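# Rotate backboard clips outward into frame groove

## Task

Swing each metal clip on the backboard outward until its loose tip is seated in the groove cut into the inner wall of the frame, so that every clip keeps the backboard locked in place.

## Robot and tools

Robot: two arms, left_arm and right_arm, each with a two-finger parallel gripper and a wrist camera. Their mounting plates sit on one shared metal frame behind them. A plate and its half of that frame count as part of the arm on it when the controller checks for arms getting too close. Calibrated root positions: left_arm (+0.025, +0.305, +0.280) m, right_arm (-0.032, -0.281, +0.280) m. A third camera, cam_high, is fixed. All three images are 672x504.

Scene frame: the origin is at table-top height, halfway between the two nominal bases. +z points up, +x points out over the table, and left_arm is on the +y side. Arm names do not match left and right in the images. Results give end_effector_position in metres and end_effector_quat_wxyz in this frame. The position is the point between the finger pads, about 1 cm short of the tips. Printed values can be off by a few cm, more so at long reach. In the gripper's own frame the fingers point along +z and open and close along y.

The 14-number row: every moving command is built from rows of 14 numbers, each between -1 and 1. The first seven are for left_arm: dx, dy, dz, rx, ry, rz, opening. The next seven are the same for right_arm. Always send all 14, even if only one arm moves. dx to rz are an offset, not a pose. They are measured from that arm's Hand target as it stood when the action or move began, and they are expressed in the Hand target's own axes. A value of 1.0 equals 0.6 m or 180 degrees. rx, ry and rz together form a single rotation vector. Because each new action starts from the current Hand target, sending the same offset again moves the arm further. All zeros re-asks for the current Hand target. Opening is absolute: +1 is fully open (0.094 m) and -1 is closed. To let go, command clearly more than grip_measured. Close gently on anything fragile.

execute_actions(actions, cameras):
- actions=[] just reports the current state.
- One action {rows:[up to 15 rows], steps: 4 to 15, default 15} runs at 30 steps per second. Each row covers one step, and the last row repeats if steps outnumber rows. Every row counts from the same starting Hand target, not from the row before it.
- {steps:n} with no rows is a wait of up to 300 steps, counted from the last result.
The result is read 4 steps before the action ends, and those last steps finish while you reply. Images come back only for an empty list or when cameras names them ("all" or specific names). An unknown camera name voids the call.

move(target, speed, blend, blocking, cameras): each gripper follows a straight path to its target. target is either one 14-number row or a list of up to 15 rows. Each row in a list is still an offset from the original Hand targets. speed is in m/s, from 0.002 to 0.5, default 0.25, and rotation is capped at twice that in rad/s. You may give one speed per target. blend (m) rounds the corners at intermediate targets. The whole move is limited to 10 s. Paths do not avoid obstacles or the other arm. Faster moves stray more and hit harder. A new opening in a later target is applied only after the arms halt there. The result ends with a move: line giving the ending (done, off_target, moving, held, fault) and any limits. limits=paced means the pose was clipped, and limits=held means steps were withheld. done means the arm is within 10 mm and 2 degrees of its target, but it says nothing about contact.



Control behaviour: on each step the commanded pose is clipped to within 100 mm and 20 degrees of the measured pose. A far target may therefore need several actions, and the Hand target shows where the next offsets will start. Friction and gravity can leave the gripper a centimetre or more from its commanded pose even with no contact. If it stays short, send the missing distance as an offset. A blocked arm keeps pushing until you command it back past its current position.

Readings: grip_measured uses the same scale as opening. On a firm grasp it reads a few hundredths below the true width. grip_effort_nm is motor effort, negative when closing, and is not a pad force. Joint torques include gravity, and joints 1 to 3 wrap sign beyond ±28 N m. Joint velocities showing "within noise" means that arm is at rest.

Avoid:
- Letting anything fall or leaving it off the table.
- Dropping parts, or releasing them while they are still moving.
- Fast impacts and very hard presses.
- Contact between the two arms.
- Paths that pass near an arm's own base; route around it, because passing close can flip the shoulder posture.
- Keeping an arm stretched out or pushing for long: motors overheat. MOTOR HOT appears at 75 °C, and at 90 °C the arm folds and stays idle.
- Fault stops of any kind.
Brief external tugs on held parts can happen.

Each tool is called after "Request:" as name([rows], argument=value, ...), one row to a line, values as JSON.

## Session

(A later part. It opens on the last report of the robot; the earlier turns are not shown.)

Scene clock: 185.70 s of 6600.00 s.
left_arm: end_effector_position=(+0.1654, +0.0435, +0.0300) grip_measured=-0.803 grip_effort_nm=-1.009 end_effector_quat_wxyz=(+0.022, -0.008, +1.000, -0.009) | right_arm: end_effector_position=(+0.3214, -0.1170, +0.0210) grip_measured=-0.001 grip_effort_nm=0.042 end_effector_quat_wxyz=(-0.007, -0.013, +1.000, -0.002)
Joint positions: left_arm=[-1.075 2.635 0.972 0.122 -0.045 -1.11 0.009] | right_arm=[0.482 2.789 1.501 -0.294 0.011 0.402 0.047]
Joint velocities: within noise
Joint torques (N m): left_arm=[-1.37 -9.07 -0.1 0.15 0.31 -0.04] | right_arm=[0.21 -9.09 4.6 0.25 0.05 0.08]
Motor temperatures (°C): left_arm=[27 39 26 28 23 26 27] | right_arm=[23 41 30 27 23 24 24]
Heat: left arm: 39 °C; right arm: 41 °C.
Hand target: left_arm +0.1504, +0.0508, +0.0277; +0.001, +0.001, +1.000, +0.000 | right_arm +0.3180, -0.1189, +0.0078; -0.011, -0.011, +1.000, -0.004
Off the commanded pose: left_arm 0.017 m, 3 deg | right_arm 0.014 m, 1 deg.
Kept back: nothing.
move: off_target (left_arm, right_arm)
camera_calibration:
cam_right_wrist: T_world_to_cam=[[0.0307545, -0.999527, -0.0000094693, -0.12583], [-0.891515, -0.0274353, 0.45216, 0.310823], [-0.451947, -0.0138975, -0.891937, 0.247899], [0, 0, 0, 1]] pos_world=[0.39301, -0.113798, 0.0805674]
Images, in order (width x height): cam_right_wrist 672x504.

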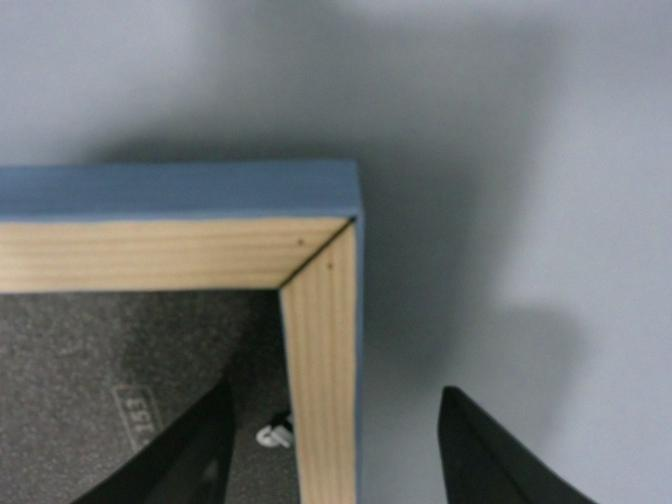

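Request:
execute_actions([
  {"rows":[[0,0,0,0,0,0,-0.9,0,0,0,0,0,0,-0.4]],"steps":15},
], cameras=[])

Request:
execute_actions([
  {"rows":[[0,0,0,0,0,0,-0.9,0,0,0,0,0,0,-0.58]],"steps":15},
], cameras=[])

Request:
execute_actions(actions=[], cameras=["cam_right_wrist"])

Request:
zoom_image(camera="cam_right_wrist", region=[240, 384, 360, 504])

Request:
execute_actions([
  {"rows":[[0,0,0,0,0,0,-0.9,0,0,0,0,0,0,-0.66]],"steps":15},
], cameras=[])

Request:
execute_actions(actions=[], cameras=["cam_right_wrist"])

Request:
zoom_image(camera="cam_right_wrist", region=[240, 384, 360, 504])

Scene clock: 186.37 s of 6600.00 s.
left_arm: end_effector_position=(+0.1654, +0.0435, +0.0300) grip_measured=-0.803 grip_effort_nm=-1.004 end_effector_quat_wxyz=(+0.022, -0.008, +1.000, -0.009) | right_arm: end_effector_position=(+0.3224, -0.1165, +0.0210) grip_measured=-0.398 grip_effort_nm=-0.115 end_effector_quat_wxyz=(-0.005, -0.013, +1.000, -0.001)
Joint positions: left_arm=[-1.075 2.635 0.972 0.122 -0.045 -1.11 0.009] | right_arm=[0.482 2.789 1.501 -0.289 0.011 0.402 0.028]
Joint velocities: within noise
Joint torques (N m): left_arm=[-1.37 -9.06 -0.12 0.15 0.31 -0.04] | right_arm=[0.01 -9.09 4.59 0.19 0.04 0.05]
Motor temperatures (°C): left_arm=[27 39 26 28 23 26 27] | right_arm=[23 41 30 27 23 24 24]
Heat: left arm: 39 °C; right arm: 41 °C.
Hand target: left_arm +0.1504, +0.0508, +0.0277; +0.001, +0.001, +1.000, +0.000 | right_arm +0.3180, -0.1188, +0.0078; -0.011, -0.011, +1.000, -0.004
Steps of this call (1-9: nothing new was sent; 10-20: this action's first 11). Readings (end_effector_position of left_arm | right_arm):
10: (+0.1654, +0.0435, +0.0300) | (+0.3216, -0.1169, +0.0210)
11: (+0.1654, +0.0435, +0.0300) | (+0.3219, -0.1167, +0.0210)
13: (+0.1654, +0.0435, +0.0300) | (+0.3223, -0.1165, +0.0210)
17: (+0.1654, +0.0435, +0.0300) | (+0.3224, -0.1165, +0.0210)
20: the state above
No camera images: "cameras" was empty.

Scene clock: 186.87 s of 6600.00 s.
left_arm: end_effector_position=(+0.1653, +0.0433, +0.0300) grip_measured=-0.803 grip_effort_nm=-1.009 end_effector_quat_wxyz=(+0.022, -0.008, +1.000, -0.009) | right_arm: end_effector_position=(+0.3224, -0.1150, +0.0209) grip_measured=-0.578 grip_effort_nm=-0.120 end_effector_quat_wxyz=(-0.005, -0.013, +1.000, +0.003)
Joint positions: left_arm=[-1.075 2.635 0.972 0.122 -0.043 -1.11 0.009] | right_arm=[0.482 2.79 1.501 -0.286 0.003 0.402 0.02]
Joint velocities: within noise
Joint torques (N m): left_arm=[-1.35 -9.06 -0.09 0.14 0.3 -0.04] | right_arm=[0.2 -9.21 4.56 0.21 0.12 0.04]
Motor temperatures (°C): left_arm=[27 39 26 28 23 26 27] | right_arm=[23 41 30 27 23 24 24]
Heat: left arm: 39 °C; right arm: 41 °C.
Hand target: left_arm +0.1504, +0.0509, +0.0277; +0.001, +0.001, +1.000, +0.000 | right_arm +0.3179, -0.1189, +0.0078; -0.011, -0.011, +1.000, -0.004
Off your previous action's commanded pose at its last step (step 4 of this call): left_arm 0.017 m, 3 deg | right_arm 0.014 m, 1 deg.
Steps of this call (1-4: your previous action's last 4; 5-15: this action's first 11). Readings (end_effector_position of left_arm | right_arm):
5: (+0.1653, +0.0435, +0.0300) | (+0.3223, -0.1156, +0.0210)
6: (+0.1653, +0.0433, +0.0300) | (+0.3223, -0.1153, +0.0209)
8: (+0.1653, +0.0433, +0.0300) | (+0.3225, -0.1152, +0.0209)
12: (+0.1653, +0.0433, +0.0300) | (+0.3224, -0.1151, +0.0209)
15: the state above
No camera images: "cameras" was empty.

Scene clock: 187.00 s of 6600.00 s.
left_arm: end_effector_position=(+0.1653, +0.0433, +0.0300) grip_measured=-0.803 grip_effort_nm=-1.004 end_effector_quat_wxyz=(+0.022, -0.008, +1.000, -0.009) | right_arm: end_effector_position=(+0.3224, -0.1150, +0.0209) grip_measured=-0.578 grip_effort_nm=-0.115 end_effector_quat_wxyz=(-0.005, -0.013, +1.000, +0.003)
Joint positions: left_arm=[-1.075 2.635 0.972 0.122 -0.043 -1.11 0.009] | right_arm=[0.482 2.79 1.501 -0.286 0.003 0.402 0.02]
Joint velocities: within noise
Joint torques (N m): left_arm=[-1.35 -9.07 -0.1 0.15 0.3 -0.04] | right_arm=[0.14 -9.21 4.56 0.21 0.11 0.06]
Motor temperatures (°C): left_arm=[27 39 26 28 23 26 27] | right_arm=[23 41 30 27 23 24 24]
Heat: left arm: 39 °C; right arm: 41 °C.
Hand target: left_arm +0.1504, +0.0509, +0.0277; +0.001, +0.001, +1.000, +0.000 | right_arm +0.3179, -0.1189, +0.0078; -0.011, -0.011, +1.000, -0.004
Off the commanded pose: left_arm 0.017 m, 3 deg | right_arm 0.014 m, 1 deg.
Steps of this call (1-4: your previous action's last 4). Readings (end_effector_position of left_arm | right_arm):
1: (+0.1653, +0.0433, +0.0300) | (+0.3224, -0.1150, +0.0209)
2: (+0.1653, +0.0433, +0.0300) | (+0.3224, -0.1150, +0.0209)
4: the state above
camera_calibration:
cam_right_wrist: T_world_to_cam=[[0.0302041, -0.999492, -0.0101969, -0.123439], [-0.893002, -0.0315662, 0.448945, 0.311912], [-0.449038, -0.00445414, -0.893501, 0.248422], [0, 0, 0, 1]] pos_world=[0.393817, -0.112424, 0.0806755]
Images, in order (width x height): cam_right_wrist 672x504.

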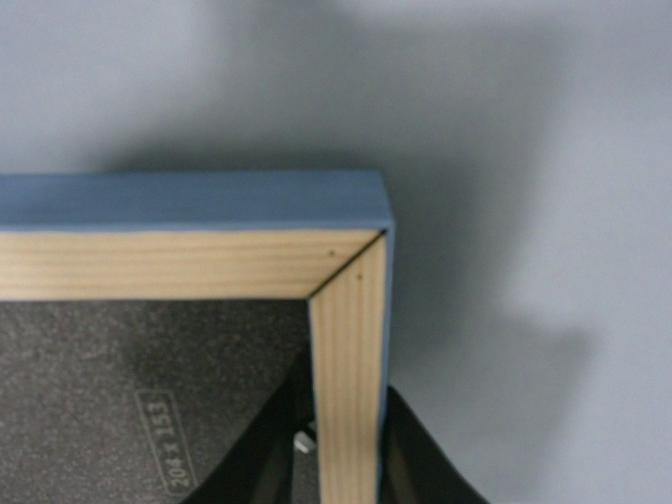

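Scaled by 4.200 from the camera's 672x504 image, which has a finer 960x720 frame.

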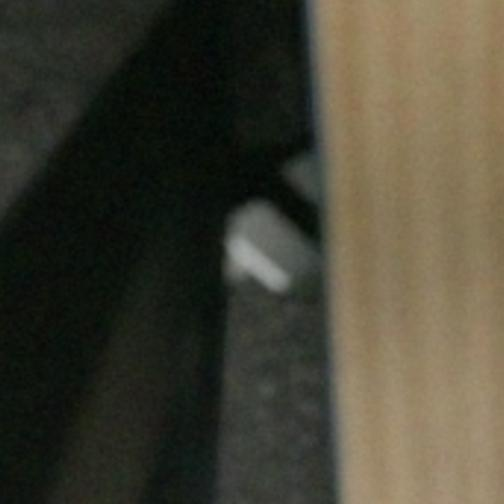

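Scene clock: 187.37 s of 6600.00 s.
left_arm: end_effector_position=(+0.1653, +0.0433, +0.0300) grip_measured=-0.803 grip_effort_nm=-1.004 end_effector_quat_wxyz=(+0.022, -0.008, +1.000, -0.009) | right_arm: end_effector_position=(+0.3229, -0.1156, +0.0209) grip_measured=-0.658 grip_effort_nm=-0.115 end_effector_quat_wxyz=(-0.005, -0.013, +1.000, +0.002)
Joint positions: left_arm=[-1.075 2.635 0.972 0.122 -0.043 -1.11 0.009] | right_arm=[0.481 2.79 1.501 -0.285 0.005 0.402 0.016]
Joint velocities: within noise
Joint torques (N m): left_arm=[-1.35 -9.06 -0.12 0.15 0.3 -0.04] | right_arm=[0.18 -9.26 4.62 0.16 0.08 0.01]
Motor temperatures (°C): left_arm=[27 39 26 28 23 26 27] | right_arm=[23 41 30 27 23 24 24]
Heat: left arm: 39 °C; right arm: 41 °C.
Hand target: left_arm +0.1504, +0.0509, +0.0277; +0.001, +0.001, +1.000, +0.000 | right_arm +0.3181, -0.1190, +0.0078; -0.010, -0.011, +1.000, -0.004
Steps of this call (1-11: this action's first 11). Readings (end_effector_position of left_arm | right_arm):
1: (+0.1653, +0.0433, +0.0300) | (+0.3225, -0.1151, +0.0209)
2: (+0.1653, +0.0433, +0.0300) | (+0.3226, -0.1154, +0.0209)
4: (+0.1653, +0.0433, +0.0300) | (+0.3228, -0.1156, +0.0209)
8: (+0.1653, +0.0433, +0.0300) | (+0.3229, -0.1156, +0.0209)
11: the state above
No camera images: "cameras" was empty.

Scene clock: 187.50 s of 6600.00 s.
left_arm: end_effector_position=(+0.1653, +0.0433, +0.0300) grip_measured=-0.803 grip_effort_nm=-1.009 end_effector_quat_wxyz=(+0.022, -0.008, +1.000, -0.009) | right_arm: end_effector_position=(+0.3229, -0.1156, +0.0209) grip_measured=-0.658 grip_effort_nm=-0.110 end_effector_quat_wxyz=(-0.005, -0.013, +1.000, +0.002)
Joint positions: left_arm=[-1.075 2.635 0.972 0.122 -0.043 -1.11 0.009] | right_arm=[0.481 2.79 1.501 -0.285 0.005 0.402 0.016]
Joint velocities: within noise
Joint torques (N m): left_arm=[-1.36 -9.07 -0.12 0.15 0.3 -0.04] | right_arm=[0.08 -9.25 4.59 0.18 0.07 0]
Motor temperatures (°C): left_arm=[27 39 26 28 23 26 27] | right_arm=[23 41 30 27 23 24 24]
Heat: left arm: 39 °C; right arm: 41 °C.
Hand target: left_arm +0.1504, +0.0509, +0.0277; +0.001, +0.001, +1.000, +0.000 | right_arm +0.3181, -0.1190, +0.0078; -0.010, -0.011, +1.000, -0.004
Off the commanded pose: left_arm 0.017 m, 3 deg | right_arm 0.014 m, 1 deg.
Steps of this call (1-4: your previous action's last 4). Readings (end_effector_position of left_arm | right_arm):
1: (+0.1653, +0.0433, +0.0300) | (+0.3229, -0.1156, +0.0209)
2: (+0.1653, +0.0433, +0.0300) | (+0.3229, -0.1156, +0.0209)
4: the state above
camera_calibration:
cam_right_wrist: T_world_to_cam=[[0.0294631, -0.999531, -0.00837665, -0.123821], [-0.893758, -0.0300959, 0.447538, 0.312758], [-0.44758, -0.00569913, -0.894226, 0.248021], [0, 0, 0, 1]] pos_world=[0.394188, -0.112936, 0.0807785]
Images, in order (width x height): cam_right_wrist 672x504.

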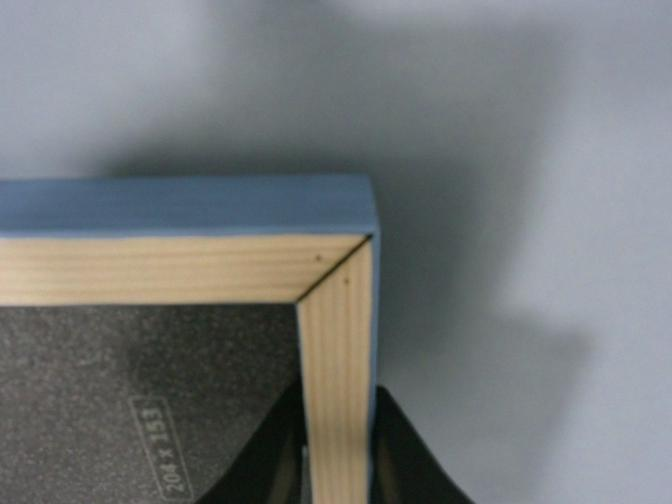

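Scaled by 4.200 from the camera's 672x504 image, which has a finer 960x720 frame.

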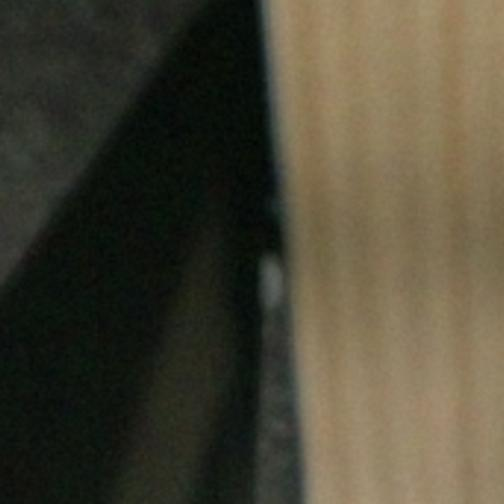

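Request:
execute_actions([
  {"rows":[[0,0,0,0,0,0,-0.9,0,0,0,0,0,0,-0.72]],"steps":15},
], cameras=[])

Request:
execute_actions([
  {"rows":[[0,0,0,0,0,0,-0.9,0,0,0,0,0,0,-0.1]],"steps":15},
], cameras=[])

Request:
execute_actions(actions=[], cameras=["cam_right_wrist"])

Request:
zoom_image(camera="cam_right_wrist", region=[220, 384, 340, 504])

Scene clock: 188.07 s of 6600.00 s.
left_arm: end_effector_position=(+0.1653, +0.0433, +0.0300) grip_measured=-0.803 grip_effort_nm=-1.009 end_effector_quat_wxyz=(+0.022, -0.008, +1.000, -0.009) | right_arm: end_effector_position=(+0.3230, -0.1161, +0.0209) grip_measured=-0.716 grip_effort_nm=-0.266 end_effector_quat_wxyz=(-0.004, -0.013, +1.000, +0.001)
Joint positions: left_arm=[-1.075 2.635 0.972 0.122 -0.043 -1.11 0.009] | right_arm=[0.481 2.79 1.501 -0.286 0.009 0.401 0.013]
Joint velocities: within noise
Joint torques (N m): left_arm=[-1.35 -9.05 -0.09 0.15 0.31 -0.04] | right_arm=[0.1 -9.18 4.71 0.21 0.08 0.05]
Motor temperatures (°C): left_arm=[27 39 26 28 23 26 27] | right_arm=[23 41 30 27 23 24 24]
Heat: left arm: 39 °C; right arm: 41 °C.
Hand target: left_arm +0.1504, +0.0509, +0.0277; +0.001, +0.001, +1.000, +0.000 | right_arm +0.3180, -0.1189, +0.0078; -0.011, -0.011, +1.000, -0.004
Steps of this call (1-6: nothing new was sent; 7-17: this action's first 11). Readings (end_effector_position of left_arm | right_arm):
7: (+0.1653, +0.0433, +0.0300) | (+0.3230, -0.1158, +0.0209)
8: (+0.1653, +0.0433, +0.0300) | (+0.3230, -0.1160, +0.0209)
10: (+0.1653, +0.0433, +0.0300) | (+0.3230, -0.1161, +0.0209)
14: (+0.1653, +0.0433, +0.0300) | (+0.3230, -0.1161, +0.0209)
17: the state above
No camera images: "cameras" was empty.

Scene clock: 188.57 s of 6600.00 s.
left_arm: end_effector_position=(+0.1653, +0.0433, +0.0300) grip_measured=-0.803 grip_effort_nm=-1.009 end_effector_quat_wxyz=(+0.022, -0.008, +1.000, -0.009) | right_arm: end_effector_position=(+0.3234, -0.1160, +0.0209) grip_measured=-0.102 grip_effort_nm=0.051 end_effector_quat_wxyz=(-0.004, -0.013, +1.000, +0.001)
Joint positions: left_arm=[-1.075 2.635 0.972 0.122 -0.043 -1.11 0.009] | right_arm=[0.481 2.79 1.502 -0.286 0.009 0.401 0.042]
Joint velocities: within noise
Joint torques (N m): left_arm=[-1.33 -9.03 -0.13 0.14 0.3 -0.04] | right_arm=[0.12 -9.17 4.56 0.2 0.06 0.05]
Motor temperatures (°C): left_arm=[27 39 26 28 23 26 27] | right_arm=[23 41 30 27 23 24 24]
Heat: left arm: 39 °C; right arm: 41 °C.
Hand target: left_arm +0.1504, +0.0509, +0.0277; +0.001, +0.001, +1.000, +0.000 | right_arm +0.3180, -0.1190, +0.0078; -0.011, -0.011, +1.000, -0.004
Off your previous action's commanded pose at its last step (step 4 of this call): left_arm 0.017 m, 3 deg | right_arm 0.014 m, 1 deg.
Steps of this call (1-4: your previous action's last 4; 5-15: this action's first 11). Readings (end_effector_position of left_arm | right_arm):
5: (+0.1653, +0.0433, +0.0300) | (+0.3231, -0.1162, +0.0209)
6: (+0.1653, +0.0433, +0.0300) | (+0.3232, -0.1161, +0.0209)
8: (+0.1653, +0.0433, +0.0300) | (+0.3234, -0.1160, +0.0209)
12: (+0.1653, +0.0433, +0.0300) | (+0.3234, -0.1160, +0.0209)
15: the state above
No camera images: "cameras" was empty.

Scene clock: 188.70 s of 6600.00 s.
left_arm: end_effector_position=(+0.1653, +0.0433, +0.0300) grip_measured=-0.803 grip_effort_nm=-1.009 end_effector_quat_wxyz=(+0.022, -0.008, +1.000, -0.009) | right_arm: end_effector_position=(+0.3234, -0.1160, +0.0209) grip_measured=-0.102 grip_effort_nm=0.051 end_effector_quat_wxyz=(-0.004, -0.013, +1.000, +0.001)
Joint positions: left_arm=[-1.075 2.635 0.972 0.122 -0.043 -1.11 0.009] | right_arm=[0.481 2.79 1.502 -0.286 0.009 0.401 0.042]
Joint velocities: within noise
Joint torques (N m): left_arm=[-1.35 -9.05 -0.1 0.16 0.3 -0.04] | right_arm=[0.17 -9.13 4.52 0.22 0.04 0.03]
Motor temperatures (°C): left_arm=[27 39 26 28 23 26 27] | right_arm=[23 41 30 27 23 24 24]
Heat: left arm: 39 °C; right arm: 41 °C.
Hand target: left_arm +0.1504, +0.0509, +0.0277; +0.001, +0.001, +1.000, +0.000 | right_arm +0.3180, -0.1190, +0.0078; -0.011, -0.011, +1.000, -0.004
Off the commanded pose: left_arm 0.017 m, 3 deg | right_arm 0.015 m, 1 deg.
Steps of this call (1-4: your previous action's last 4). Readings (end_effector_position of left_arm | right_arm):
1: (+0.1653, +0.0433, +0.0300) | (+0.3234, -0.1160, +0.0209)
2: (+0.1653, +0.0433, +0.0300) | (+0.3234, -0.1160, +0.0209)
4: the state above
camera_calibration:
cam_right_wrist: T_world_to_cam=[[0.0306367, -0.999516, -0.00536875, -0.124724], [-0.894516, -0.0298141, 0.44604, 0.313453], [-0.445984, -0.00886275, -0.894997, 0.247453], [0, 0, 0, 1]] pos_world=[0.394571, -0.113126, 0.0809878]
Images, in order (width x height): cam_right_wrist 672x504.

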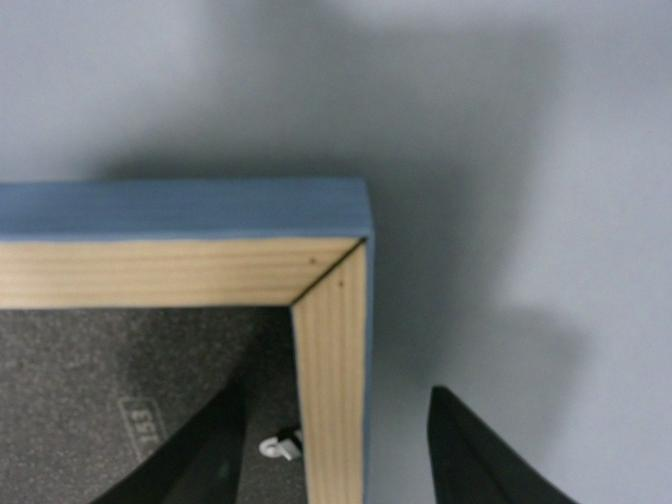

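Scaled by 4.200 from the camera's 672x504 image, which has a finer 960x720 frame.

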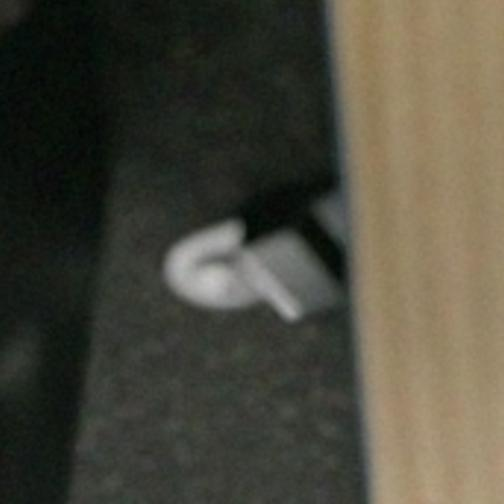

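Request:
move([
  [0,0,0,0,0,0,-0.9,0,0,-0.045,0,0,0,0.0],
  [0,0,0,0,0,0,-0.9,0.0045,0,-0.045,0,0,0,0.0],
  [0,0,0,0,0,0,-0.9,0.0045,0,0,0,0,0,0.0],
], speed=0.08, cameras=["cam_right_wrist"])

Request:
zoom_image(camera="cam_right_wrist", region=[220, 384, 340, 504])

Scene clock: 190.03 s of 6600.00 s.
left_arm: end_effector_position=(+0.1653, +0.0433, +0.0300) grip_measured=-0.803 grip_effort_nm=-1.009 end_effector_quat_wxyz=(+0.022, -0.008, +1.000, -0.009) | right_arm: end_effector_position=(+0.3194, -0.1178, +0.0211) grip_measured=-0.001 grip_effort_nm=0.046 end_effector_quat_wxyz=(-0.007, -0.012, +1.000, -0.001)
Joint positions: left_arm=[-1.075 2.635 0.972 0.122 -0.043 -1.11 0.009] | right_arm=[0.481 2.784 1.486 -0.283 0.009 0.404 0.047]
Joint velocities: within noise
Joint torques (N m): left_arm=[-1.35 -9.06 -0.12 0.15 0.3 -0.04] | right_arm=[0.2 -9.09 4.71 0.22 0.04 0.05]
Motor temperatures (°C): left_arm=[27 39 26 28 23 26 27] | right_arm=[23 41 30 27 23 24 24]
Heat: left arm: 39 °C; right arm: 41 °C.
Hand target: left_arm +0.1504, +0.0509, +0.0277; +0.001, +0.001, +1.000, +0.000 | right_arm +0.3154, -0.1190, +0.0079; -0.011, -0.011, +1.000, -0.004
Off the commanded pose: left_arm 0.017 m, 3 deg | right_arm 0.014 m, 1 deg.
Kept back: nothing.
move: off_target (left_arm, right_arm)
camera_calibration:
cam_right_wrist: T_world_to_cam=[[0.0280338, -0.999603, -0.0026772, -0.12565], [-0.891784, -0.0262198, 0.4517, 0.309225], [-0.451591, -0.0102754, -0.892166, 0.247328], [0, 0, 0, 1]] pos_world=[0.390976, -0.114951, 0.0806441]
Images, in order (width x height): cam_right_wrist 672x504.

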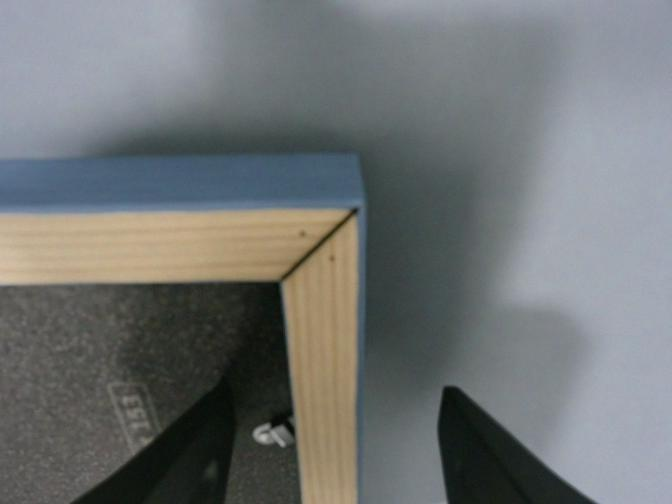

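Scaled by 4.200 from the camera's 672x504 image, which has a finer 960x720 frame.

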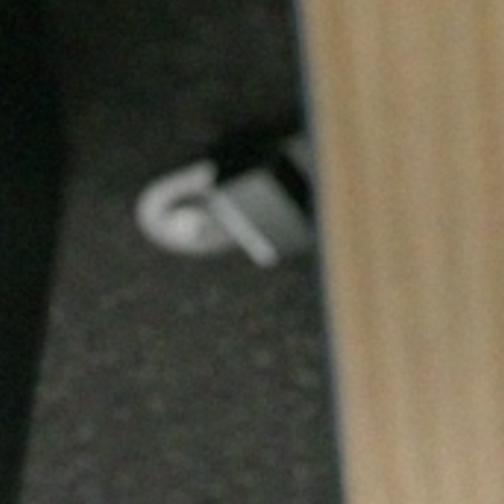

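Request:
move([
  [0,0,0,0,0,0,-0.9,0,0,-0.045,0,0,0,0.0],
  [0,0,0,0,0,0,-0.9,0.0035,0.001,-0.045,0,0,0,0.0],
  [0,0,0,0,0,0,-0.9,0.0035,0.001,0,0,0,0,0.0],
], speed=0.08, cameras=["cam_right_wrist"])

Request:
zoom_image(camera="cam_right_wrist", region=[220, 384, 340, 504])

Scene clock: 191.37 s of 6600.00 s.
left_arm: end_effector_position=(+0.1653, +0.0433, +0.0300) grip_measured=-0.803 grip_effort_nm=-1.009 end_effector_quat_wxyz=(+0.022, -0.008, +1.000, -0.009) | right_arm: end_effector_position=(+0.3177, -0.1186, +0.0208) grip_measured=-0.001 grip_effort_nm=0.056 end_effector_quat_wxyz=(-0.007, -0.010, +1.000, -0.001)
Joint positions: left_arm=[-1.075 2.635 0.972 0.122 -0.043 -1.11 0.009] | right_arm=[0.481 2.782 1.478 -0.277 0.009 0.407 0.047]
Joint velocities: within noise
Joint torques (N m): left_arm=[-1.35 -9.06 -0.09 0.15 0.3 -0.04] | right_arm=[0.55 -9.16 4.56 0.23 0.05 0.03]
Motor temperatures (°C): left_arm=[27 39 26 28 23 26 27] | right_arm=[23 41 30 27 23 24 24]
Heat: left arm: 39 °C; right arm: 41 °C.
Hand target: left_arm +0.1504, +0.0509, +0.0277; +0.001, +0.001, +1.000, +0.000 | right_arm +0.3132, -0.1185, +0.0079; -0.011, -0.011, +1.000, -0.004
Off the commanded pose: left_arm 0.017 m, 3 deg | right_arm 0.014 m, 1 deg.
Kept back: nothing.
move: off_target (left_arm, right_arm)
camera_calibration:
cam_right_wrist: T_world_to_cam=[[0.0246105, -0.999694, -0.00233015, -0.12529], [-0.891557, -0.0230027, 0.452323, 0.308117], [-0.452239, -0.00905443, -0.891851, 0.246712], [0, 0, 0, 1]] pos_world=[0.38936, -0.115931, 0.0803696]
Images, in order (width x height): cam_right_wrist 672x504.

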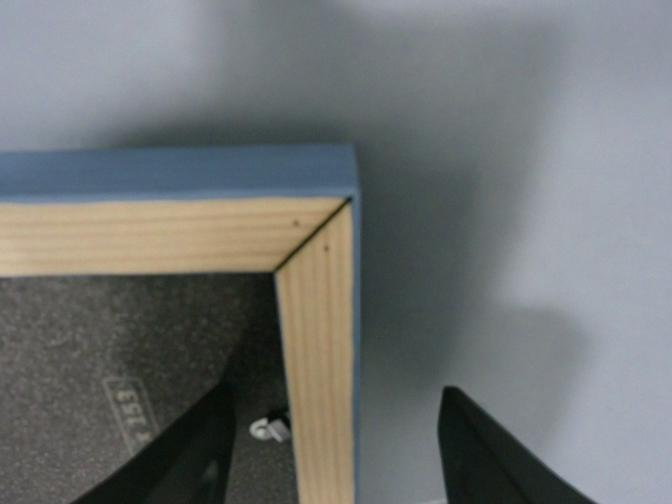

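Scaled by 4.200 from the camera's 672x504 image, which has a finer 960x720 frame.

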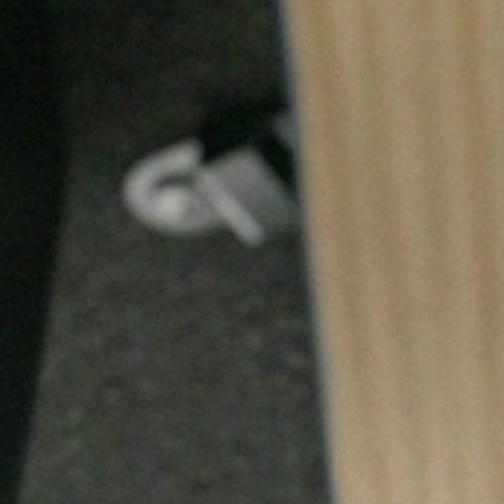

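v at 431. Closing.

Request:
execute_actions([
  {"rows":[[0,0,0,0,0,0,-0.9,0,0,0,0,0,0,-0.45]],"steps":15},
], cameras=[])

Request:
execute_actions([
  {"rows":[[0,0,0,0,0,0,-0.9,0,0,0,0,0,0,-0.62]],"steps":15},
], cameras=[])

Request:
execute_actions([
  {"rows":[[0,0,0,0,0,0,-0.9,0,0,0,0,0,0,-0.1]],"steps":15},
], cameras=[])

Request:
execute_actions(actions=[], cameras=["cam_right_wrist"])

Request:
zoom_image(camera="cam_right_wrist", region=[220, 384, 340, 504])

Scene clock: 192.03 s of 6600.00 s.
left_arm: end_effector_position=(+0.1653, +0.0433, +0.0300) grip_measured=-0.803 grip_effort_nm=-1.009 end_effector_quat_wxyz=(+0.022, -0.008, +1.000, -0.009) | right_arm: end_effector_position=(+0.3187, -0.1175, +0.0208) grip_measured=-0.448 grip_effort_nm=-0.115 end_effector_quat_wxyz=(-0.006, -0.010, +1.000, +0.002)
Joint positions: left_arm=[-1.075 2.635 0.972 0.122 -0.043 -1.11 0.009] | right_arm=[0.481 2.782 1.478 -0.272 0.005 0.407 0.026]
Joint velocities: within noise
Joint torques (N m): left_arm=[-1.35 -9.07 -0.1 0.15 0.3 -0.04] | right_arm=[0.7 -9.13 4.56 0.17 0.05 0.04]
Motor temperatures (°C): left_arm=[27 39 26 28 23 26 27] | right_arm=[23 41 30 27 23 24 24]
Heat: left arm: 39 °C; right arm: 41 °C.
Hand target: left_arm +0.1504, +0.0509, +0.0277; +0.001, +0.001, +1.000, +0.000 | right_arm +0.3132, -0.1185, +0.0079; -0.011, -0.011, +1.000, -0.004
Steps of this call (1-9: nothing new was sent; 10-20: this action's first 11). Readings (end_effector_position of left_arm | right_arm):
10: (+0.1653, +0.0433, +0.0300) | (+0.3179, -0.1185, +0.0208)
11: (+0.1653, +0.0433, +0.0300) | (+0.3182, -0.1183, +0.0208)
13: (+0.1653, +0.0433, +0.0300) | (+0.3186, -0.1175, +0.0208)
17: (+0.1653, +0.0433, +0.0300) | (+0.3187, -0.1175, +0.0208)
20: the state above
No camera images: "cameras" was empty.

Scene clock: 192.53 s of 6600.00 s.
left_arm: end_effector_position=(+0.1649, +0.0429, +0.0300) grip_measured=-0.803 grip_effort_nm=-1.009 end_effector_quat_wxyz=(+0.021, -0.007, +1.000, -0.010) | right_arm: end_effector_position=(+0.3189, -0.1163, +0.0209) grip_measured=-0.617 grip_effort_nm=-0.208 end_effector_quat_wxyz=(-0.006, -0.010, +1.000, +0.005)
Joint positions: left_arm=[-1.076 2.635 0.972 0.124 -0.042 -1.11 0.009] | right_arm=[0.481 2.782 1.478 -0.27 0 0.408 0.018]
Joint velocities: within noise
Joint torques (N m): left_arm=[-1.31 -9.07 -0.12 0.14 0.29 -0.04] | right_arm=[0.53 -9.09 4.64 0.17 0.09 0]
Motor temperatures (°C): left_arm=[27 39 26 28 23 26 27] | right_arm=[23 41 30 27 23 24 24]
Heat: left arm: 39 °C; right arm: 41 °C.
Hand target: left_arm +0.1504, +0.0508, +0.0277; +0.001, +0.001, +1.000, +0.000 | right_arm +0.3134, -0.1184, +0.0080; -0.010, -0.011, +1.000, -0.004
Off your previous action's commanded pose at its last step (step 4 of this call): left_arm 0.017 m, 3 deg | right_arm 0.014 m, 1 deg.
Steps of this call (1-4: your previous action's last 4; 5-15: this action's first 11). Readings (end_effector_position of left_arm | right_arm):
5: (+0.1652, +0.0432, +0.0300) | (+0.3186, -0.1165, +0.0208)
6: (+0.1650, +0.0429, +0.0300) | (+0.3189, -0.1163, +0.0209)
8: (+0.1649, +0.0429, +0.0300) | (+0.3190, -0.1167, +0.0209)
12: (+0.1649, +0.0429, +0.0300) | (+0.3189, -0.1163, +0.0209)
15: the state above
No camera images: "cameras" was empty.

Scene clock: 193.03 s of 6600.00 s.
left_arm: end_effector_position=(+0.1649, +0.0429, +0.0300) grip_measured=-0.803 grip_effort_nm=-1.004 end_effector_quat_wxyz=(+0.021, -0.007, +1.000, -0.010) | right_arm: end_effector_position=(+0.3188, -0.1164, +0.0207) grip_measured=-0.102 grip_effort_nm=0.046 end_effector_quat_wxyz=(-0.006, -0.010, +1.000, +0.005)
Joint positions: left_arm=[-1.076 2.635 0.972 0.124 -0.042 -1.11 0.009] | right_arm=[0.481 2.782 1.478 -0.269 0 0.408 0.042]
Joint velocities: within noise
Joint torques (N m): left_arm=[-1.31 -9.06 -0.1 0.14 0.29 -0.04] | right_arm=[0.28 -9.28 4.59 0.17 0.16 0.07]
Motor temperatures (°C): left_arm=[27 39 26 28 23 26 27] | right_arm=[23 41 30 27 23 24 24]
Heat: left arm: 39 °C; right arm: 41 °C.
Hand target: left_arm +0.1504, +0.0508, +0.0277; +0.001, +0.001, +1.000, +0.000 | right_arm +0.3134, -0.1184, +0.0080; -0.010, -0.011, +1.000, -0.004
Off your previous action's commanded pose at its last step (step 4 of this call): left_arm 0.017 m, 3 deg | right_arm 0.014 m, 1 deg.
Steps of this call (1-4: your previous action's last 4; 5-15: this action's first 11). Readings (end_effector_position of left_arm | right_arm):
5: (+0.1649, +0.0429, +0.0300) | (+0.3188, -0.1162, +0.0209)
6: (+0.1649, +0.0429, +0.0300) | (+0.3189, -0.1164, +0.0209)
8: (+0.1649, +0.0429, +0.0300) | (+0.3188, -0.1164, +0.0207)
12: (+0.1649, +0.0429, +0.0300) | (+0.3188, -0.1164, +0.0207)
15: the state above
No camera images: "cameras" was empty.

Scene clock: 193.17 s of 6600.00 s.
left_arm: end_effector_position=(+0.1649, +0.0429, +0.0300) grip_measured=-0.803 grip_effort_nm=-1.009 end_effector_quat_wxyz=(+0.021, -0.007, +1.000, -0.010) | right_arm: end_effector_position=(+0.3188, -0.1164, +0.0207) grip_measured=-0.102 grip_effort_nm=0.042 end_effector_quat_wxyz=(-0.006, -0.010, +1.000, +0.005)
Joint positions: left_arm=[-1.076 2.635 0.972 0.124 -0.042 -1.11 0.009] | right_arm=[0.481 2.782 1.478 -0.269 0 0.408 0.042]
Joint velocities: within noise
Joint torques (N m): left_arm=[-1.32 -9.06 -0.09 0.14 0.29 -0.05] | right_arm=[0.58 -9.14 4.53 0.16 0.12 0.05]
Motor temperatures (°C): left_arm=[27 39 26 28 23 26 27] | right_arm=[23 41 30 27 23 24 24]
Heat: left arm: 39 °C; right arm: 41 °C.
Hand target: left_arm +0.1504, +0.0508, +0.0277; +0.001, +0.001, +1.000, +0.000 | right_arm +0.3134, -0.1184, +0.0080; -0.010, -0.011, +1.000, -0.004
Off the commanded pose: left_arm 0.017 m, 3 deg | right_arm 0.014 m, 1 deg.
Steps of this call (1-4: your previous action's last 4). Readings (end_effector_position of left_arm | right_arm):
1: (+0.1649, +0.0429, +0.0300) | (+0.3188, -0.1164, +0.0207)
2: (+0.1649, +0.0429, +0.0300) | (+0.3188, -0.1164, +0.0207)
4: the state above
camera_calibration:
cam_right_wrist: T_world_to_cam=[[0.0236827, -0.99963, -0.0133836, -0.122561], [-0.893069, -0.0271709, 0.449099, 0.309266], [-0.449297, 0.00131662, -0.893382, 0.247443], [0, 0, 0, 1]] pos_world=[0.390274, -0.114438, 0.0805296]
Images, in order (width x height): cam_right_wrist 672x504.

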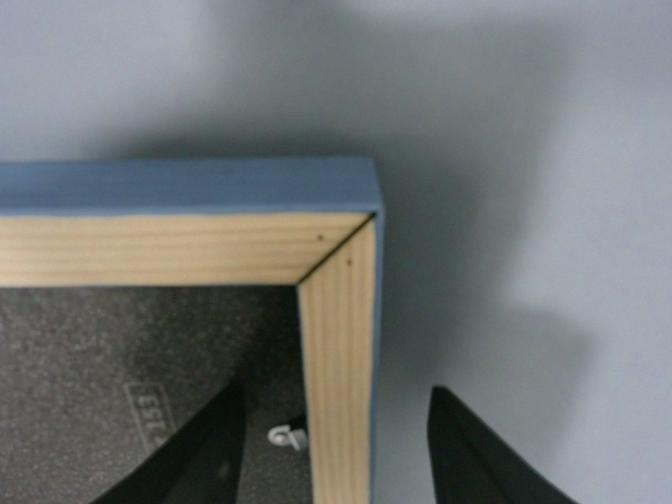

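Scaled by 4.200 from the camera's 672x504 image, which has a finer 960x720 frame.

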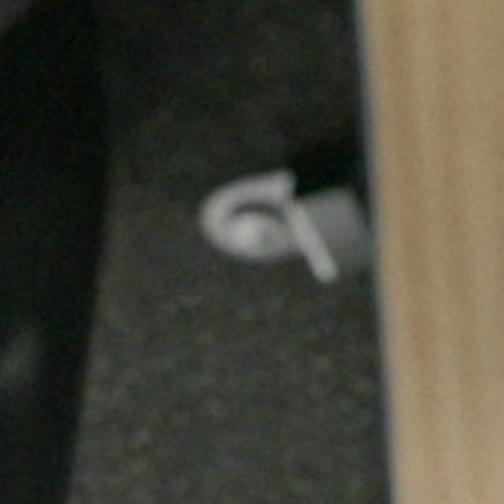

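Request:
move(target=[0,0,0,0,0,0,-0.9,0,0,0,0,0,0,-0.62], speed=0.08, cameras=[])

Request:
move(target=[0,0,0,0,0,0,-0.9,0,0,0,0,0,0,-0.72], speed=0.08, cameras=[])

Request:
move(target=[0,0,0,0,0,0,-0.9,0,0,0,0,0,0,-0.1], speed=0.08)

Request:
zoom_image(camera="cam_right_wrist", region=[220, 384, 340, 504])

Scene clock: 194.90 s of 6600.00 s.
left_arm: end_effector_position=(+0.1649, +0.0429, +0.0300) grip_measured=-0.803 grip_effort_nm=-1.013 end_effector_quat_wxyz=(+0.021, -0.007, +1.000, -0.010) | right_arm: end_effector_position=(+0.3190, -0.1158, +0.0207) grip_measured=-0.617 grip_effort_nm=-0.183 end_effector_quat_wxyz=(-0.005, -0.010, +1.000, +0.006)
Joint positions: left_arm=[-1.076 2.635 0.972 0.124 -0.042 -1.11 0.009] | right_arm=[0.481 2.782 1.478 -0.268 -0.002 0.408 0.018]
Joint velocities: within noise
Joint torques (N m): left_arm=[-1.31 -9.05 -0.1 0.14 0.28 -0.05] | right_arm=[0.57 -9.05 4.53 0.16 0.16 0.03]
Motor temperatures (°C): left_arm=[27 39 26 28 23 26 27] | right_arm=[23 41 30 27 23 24 24]
Heat: left arm: 39 °C; right arm: 41 °C.
Hand target: left_arm +0.1504, +0.0508, +0.0277; +0.001, +0.001, +1.000, +0.000 | right_arm +0.3133, -0.1184, +0.0080; -0.010, -0.011, +1.000, -0.004
Off the commanded pose: left_arm 0.017 m, 3 deg | right_arm 0.014 m, 1 deg.
Kept back: nothing.
move: off_target (left_arm, right_arm)
No camera images: "cameras" was empty.

Scene clock: 195.60 s of 6600.00 s.
left_arm: end_effector_position=(+0.1649, +0.0429, +0.0300) grip_measured=-0.803 grip_effort_nm=-1.004 end_effector_quat_wxyz=(+0.021, -0.007, +1.000, -0.010) | right_arm: end_effector_position=(+0.3192, -0.1174, +0.0207) grip_measured=-0.716 grip_effort_nm=-0.266 end_effector_quat_wxyz=(-0.005, -0.011, +1.000, +0.002)
Joint positions: left_arm=[-1.076 2.635 0.972 0.124 -0.042 -1.11 0.009] | right_arm=[0.481 2.782 1.478 -0.27 0.006 0.407 0.013]
Joint velocities: within noise
Joint torques (N m): left_arm=[-1.29 -9.06 -0.1 0.14 0.28 -0.04] | right_arm=[0.65 -9.17 4.49 0.19 0.09 0.06]
Motor temperatures (°C): left_arm=[27 39 26 28 23 26 27] | right_arm=[23 41 30 27 23 24 24]
Heat: left arm: 39 °C; right arm: 41 °C.
Hand target: left_arm +0.1504, +0.0508, +0.0277; +0.001, +0.001, +1.000, +0.000 | right_arm +0.3134, -0.1184, +0.0080; -0.010, -0.011, +1.000, -0.004
Off the commanded pose: left_arm 0.017 m, 3 deg | right_arm 0.014 m, 1 deg.
Kept back: nothing.
move: off_target (left_arm, right_arm)
No camera images: "cameras" was empty.

Scene clock: 196.30 s of 6600.00 s.
left_arm: end_effector_position=(+0.1649, +0.0429, +0.0300) grip_measured=-0.803 grip_effort_nm=-1.009 end_effector_quat_wxyz=(+0.021, -0.007, +1.000, -0.010) | right_arm: end_effector_position=(+0.3193, -0.1176, +0.0207) grip_measured=-0.102 grip_effort_nm=0.056 end_effector_quat_wxyz=(-0.004, -0.010, +1.000, +0.001)
Joint positions: left_arm=[-1.076 2.635 0.972 0.124 -0.042 -1.11 0.009] | right_arm=[0.481 2.782 1.478 -0.27 0.007 0.407 0.042]
Joint velocities: within noise
Joint torques (N m): left_arm=[-1.32 -9.06 -0.1 0.14 0.29 -0.04] | right_arm=[0.65 -9.17 4.56 0.2 0.07 0.02]
Motor temperatures (°C): left_arm=[27 39 26 28 23 26 27] | right_arm=[23 41 30 27 23 24 24]
Heat: left arm: 39 °C; right arm: 41 °C.
Hand target: left_arm +0.1504, +0.0508, +0.0277; +0.001, +0.001, +1.000, +0.000 | right_arm +0.3134, -0.1183, +0.0080; -0.010, -0.011, +1.000, -0.004
Off the commanded pose: left_arm 0.017 m, 3 deg | right_arm 0.014 m, 1 deg.
Kept back: nothing.
move: off_target (left_arm, right_arm)
camera_calibration:
cam_left_wrist: T_world_to_cam=[[0.0166875, -0.999487, 0.0273296, 0.0401431], [-0.927782, -0.00528889, 0.373084, 0.184648], [-0.372748, -0.0315818, -0.927395, 0.174288], [0, 0, 0, 1]] pos_world=[0.235609, 0.0466035, 0.0916471]
cam_right_wrist: T_world_to_cam=[[0.0245248, -0.999678, -0.00657613, -0.124201], [-0.894241, -0.0248779, 0.446895, 0.310329], [-0.446914, -0.00507936, -0.894562, 0.246148], [0, 0, 0, 1]] pos_world=[0.390562, -0.115191, 0.0806935]

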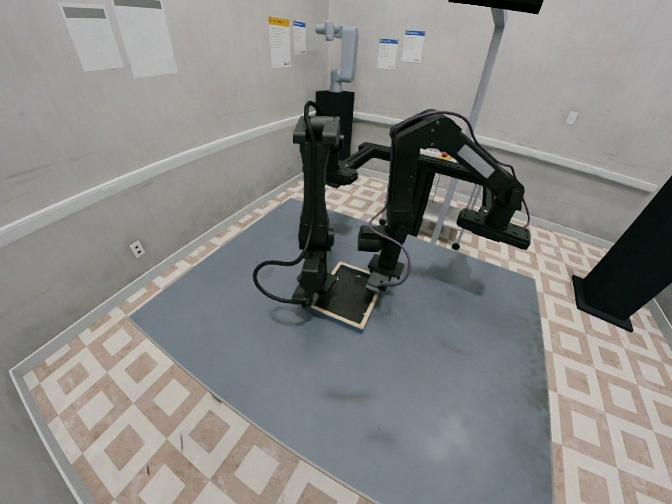

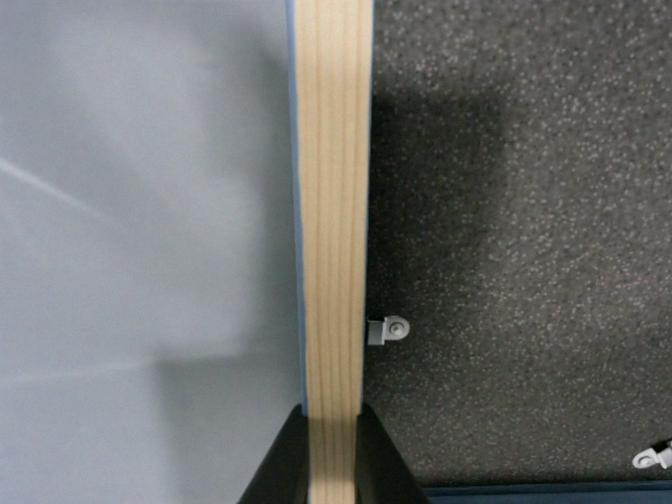

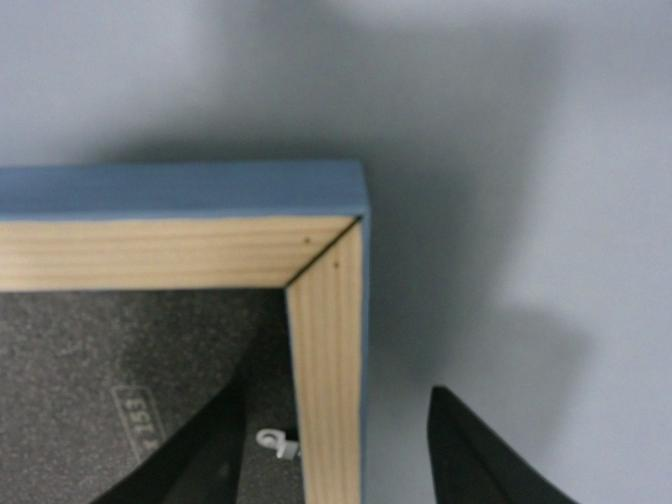

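Scaled by 4.200 from the camera's 672x504 image, which has a finer 960x720 frame.

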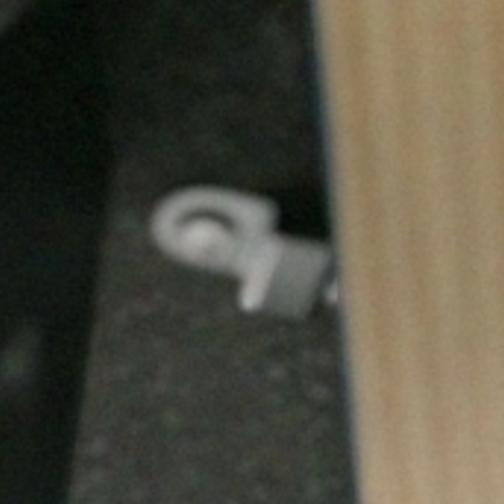

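Request:
move([
  [0,0,0,0,0,0,-0.9,0,0,-0.045,0,0,0,-0.1],
  [0,0,0,0,0,0,-0.9,0.006,0,-0.045,0,0,0,-0.1],
  [0,0,0,0,0,0,-0.9,0.006,0,0,0,0,0,-0.1],
], speed=0.08)

Request:
zoom_image(camera="cam_right_wrist", region=[220, 384, 340, 504])

Scene clock: 197.67 s of 6600.00 s.
left_arm: end_effector_position=(+0.1649, +0.0429, +0.0300) grip_measured=-0.803 grip_effort_nm=-1.009 end_effector_quat_wxyz=(+0.021, -0.007, +1.000, -0.010) | right_arm: end_effector_position=(+0.3144, -0.1182, +0.0209) grip_measured=-0.102 grip_effort_nm=0.051 end_effector_quat_wxyz=(-0.007, -0.010, +1.000, +0.000)
Joint positions: left_arm=[-1.076 2.635 0.972 0.124 -0.042 -1.11 0.009] | right_arm=[0.485 2.776 1.459 -0.263 0.007 0.411 0.042]
Joint velocities: within noise
Joint torques (N m): left_arm=[-1.31 -9.07 -0.09 0.14 0.28 -0.04] | right_arm=[0.61 -9.11 4.44 0.26 0.02 0.05]
Motor temperatures (°C): left_arm=[27 39 26 28 23 26 27] | right_arm=[23 41 30 27 23 24 24]
Heat: left arm: 39 °C; right arm: 41 °C.
Hand target: left_arm +0.1504, +0.0508, +0.0277; +0.001, +0.001, +1.000, +0.000 | right_arm +0.3097, -0.1185, +0.0081; -0.010, -0.011, +1.000, -0.004
Off the commanded pose: left_arm 0.017 m, 3 deg | right_arm 0.014 m, 1 deg.
Kept back: nothing.
move: off_target (left_arm, right_arm)
camera_calibration:
cam_left_wrist: T_world_to_cam=[[0.0166875, -0.999487, 0.0273296, 0.0401431], [-0.927782, -0.00528889, 0.373084, 0.184648], [-0.372748, -0.0315818, -0.927395, 0.174288], [0, 0, 0, 1]] pos_world=[0.235609, 0.0466035, 0.0916471]
cam_right_wrist: T_world_to_cam=[[0.0245726, -0.999689, -0.00431151, -0.124775], [-0.891918, -0.0238711, 0.451567, 0.305136], [-0.451529, -0.00725068, -0.892227, 0.245246], [0, 0, 0, 1]] pos_world=[0.385958, -0.115674, 0.0804874]

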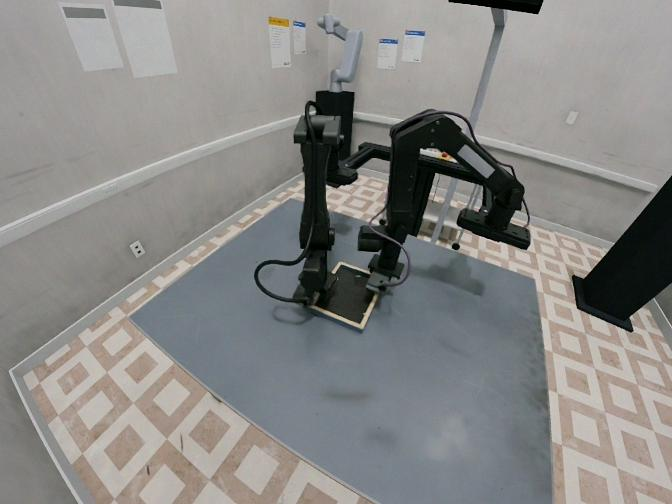

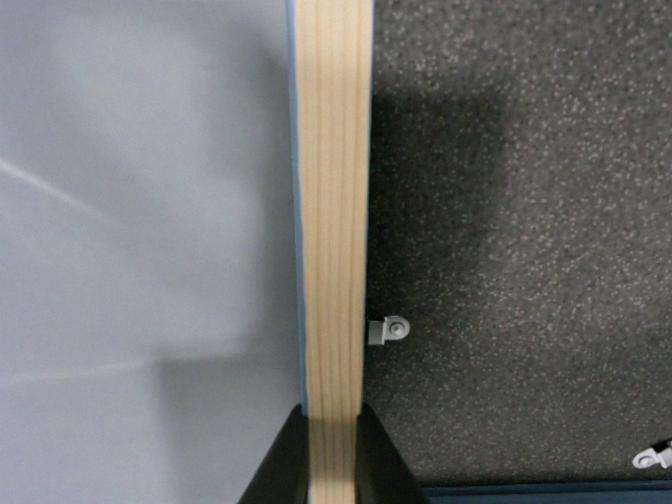

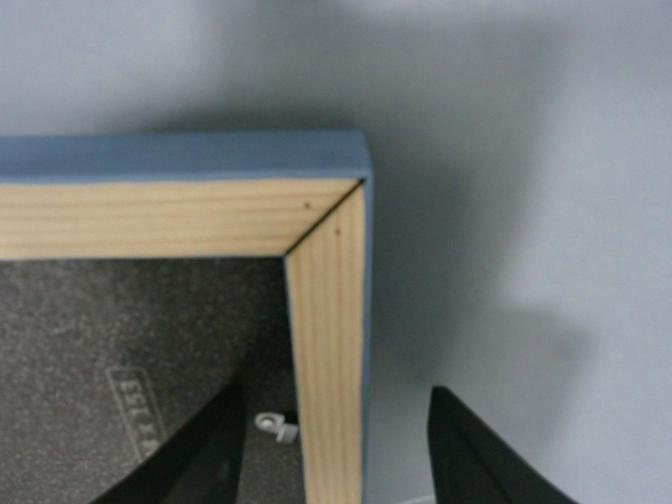

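Scaled by 4.200 from the camera's 672x504 image, which has a finer 960x720 frame.

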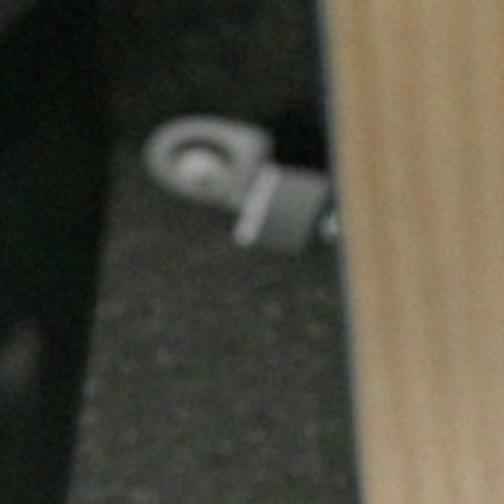

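Request:
move(target=[0,0,0,0,0,0,-0.9,0,0,0,0,0,0,-0.5], speed=0.08, cameras=[])

Request:
move(target=[0,0,0,0,0,0,-0.9,0,0,0,0,0,0,-0.62], speed=0.08)

Request:
zoom_image(camera="cam_right_wrist", region=[220, 384, 340, 504])

Scene clock: 198.60 s of 6600.00 s.
left_arm: end_effector_position=(+0.1649, +0.0427, +0.0300) grip_measured=-0.803 grip_effort_nm=-1.004 end_effector_quat_wxyz=(+0.021, -0.007, +1.000, -0.010) | right_arm: end_effector_position=(+0.3145, -0.1159, +0.0209) grip_measured=-0.498 grip_effort_nm=-0.115 end_effector_quat_wxyz=(-0.007, -0.011, +1.000, +0.005)
Joint positions: left_arm=[-1.076 2.635 0.972 0.124 -0.041 -1.11 0.009] | right_arm=[0.486 2.776 1.459 -0.259 -0.001 0.412 0.024]
Joint velocities: within noise
Joint torques (N m): left_arm=[-1.32 -9.05 -0.1 0.13 0.27 -0.04] | right_arm=[0.43 -9.18 4.59 0.23 0.15 0.04]
Motor temperatures (°C): left_arm=[27 39 26 28 23 26 27] | right_arm=[23 41 30 27 23 24 24]
Heat: left arm: 39 °C; right arm: 41 °C.
Hand target: left_arm +0.1503, +0.0508, +0.0277; +0.001, +0.001, +1.000, +0.000 | right_arm +0.3096, -0.1186, +0.0081; -0.011, -0.011, +1.000, -0.004
Off the commanded pose: left_arm 0.017 m, 3 deg | right_arm 0.014 m, 1 deg.
Kept back: nothing.
move: off_target (left_arm, right_arm)
No camera images: "cameras" was empty.

Scene clock: 199.30 s of 6600.00 s.
left_arm: end_effector_position=(+0.1648, +0.0426, +0.0300) grip_measured=-0.803 grip_effort_nm=-1.009 end_effector_quat_wxyz=(+0.021, -0.007, +1.000, -0.011) | right_arm: end_effector_position=(+0.3166, -0.1157, +0.0207) grip_measured=-0.618 grip_effort_nm=-0.120 end_effector_quat_wxyz=(-0.003, -0.010, +1.000, +0.004)
Joint positions: left_arm=[-1.076 2.635 0.972 0.124 -0.04 -1.11 0.009] | right_arm=[0.486 2.777 1.463 -0.255 0.002 0.412 0.018]
Joint velocities: within noise
Joint torques (N m): left_arm=[-1.29 -9.07 -0.09 0.14 0.27 -0.04] | right_arm=[0.51 -9.07 4.25 0.17 0.09 0.05]
Motor temperatures (°C): left_arm=[27 39 26 28 23 26 27] | right_arm=[23 41 30 27 23 24 24]
Heat: left arm: 39 °C; right arm: 41 °C.
Hand target: left_arm +0.1504, +0.0508, +0.0277; +0.001, +0.001, +1.000, +0.000 | right_arm +0.3097, -0.1185, +0.0080; -0.011, -0.011, +1.000, -0.004
Off the commanded pose: left_arm 0.017 m, 3 deg | right_arm 0.015 m, 1 deg.
Kept back: nothing.
move: off_target (left_arm, right_arm)
camera_calibration:
cam_left_wrist: T_world_to_cam=[[0.0166691, -0.999449, 0.0286881, 0.0398135], [-0.927406, -0.00473156, 0.374025, 0.184389], [-0.373684, -0.0328402, -0.926975, 0.174415], [0, 0, 0, 1]] pos_world=[0.235516, 0.0463918, 0.0915699]
cam_right_wrist: T_world_to_cam=[[0.0244628, -0.999619, -0.0127922, -0.122137], [-0.895032, -0.0275999, 0.445147, 0.307914], [-0.44533, 0.000559945, -0.895366, 0.245123], [0, 0, 0, 1]] pos_world=[0.387742, -0.11373, 0.0808455]

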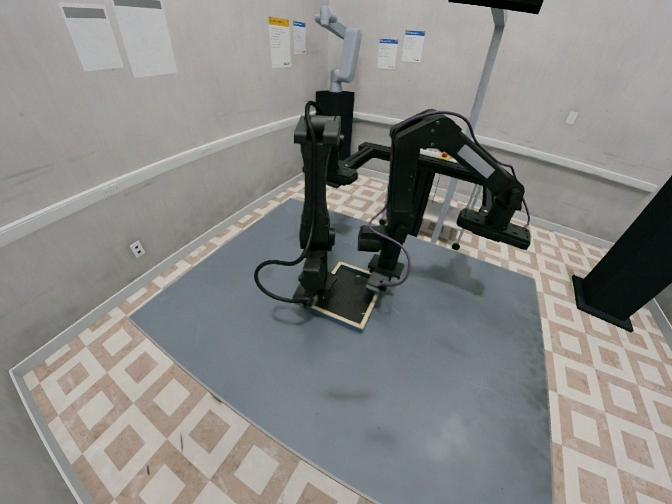

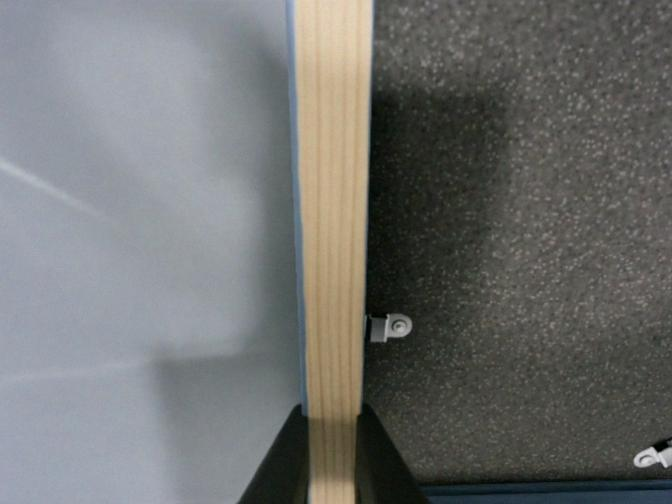

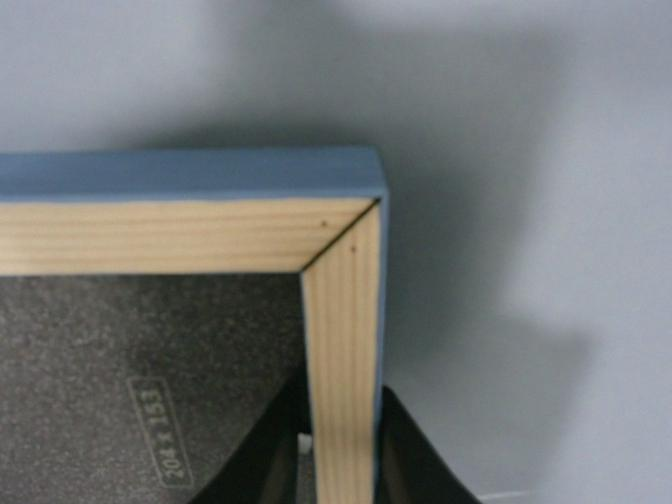

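Scaled by 4.200 from the camera's 672x504 image, which has a finer 960x720 frame.

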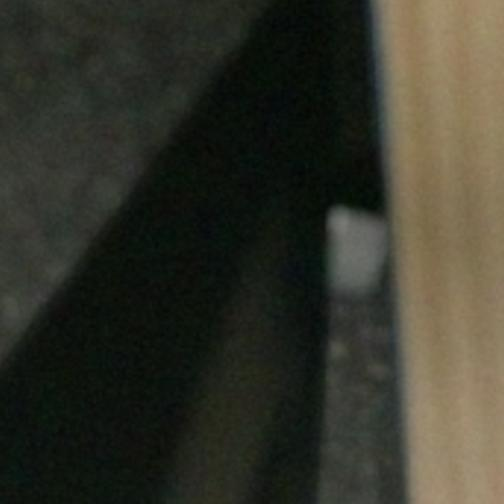

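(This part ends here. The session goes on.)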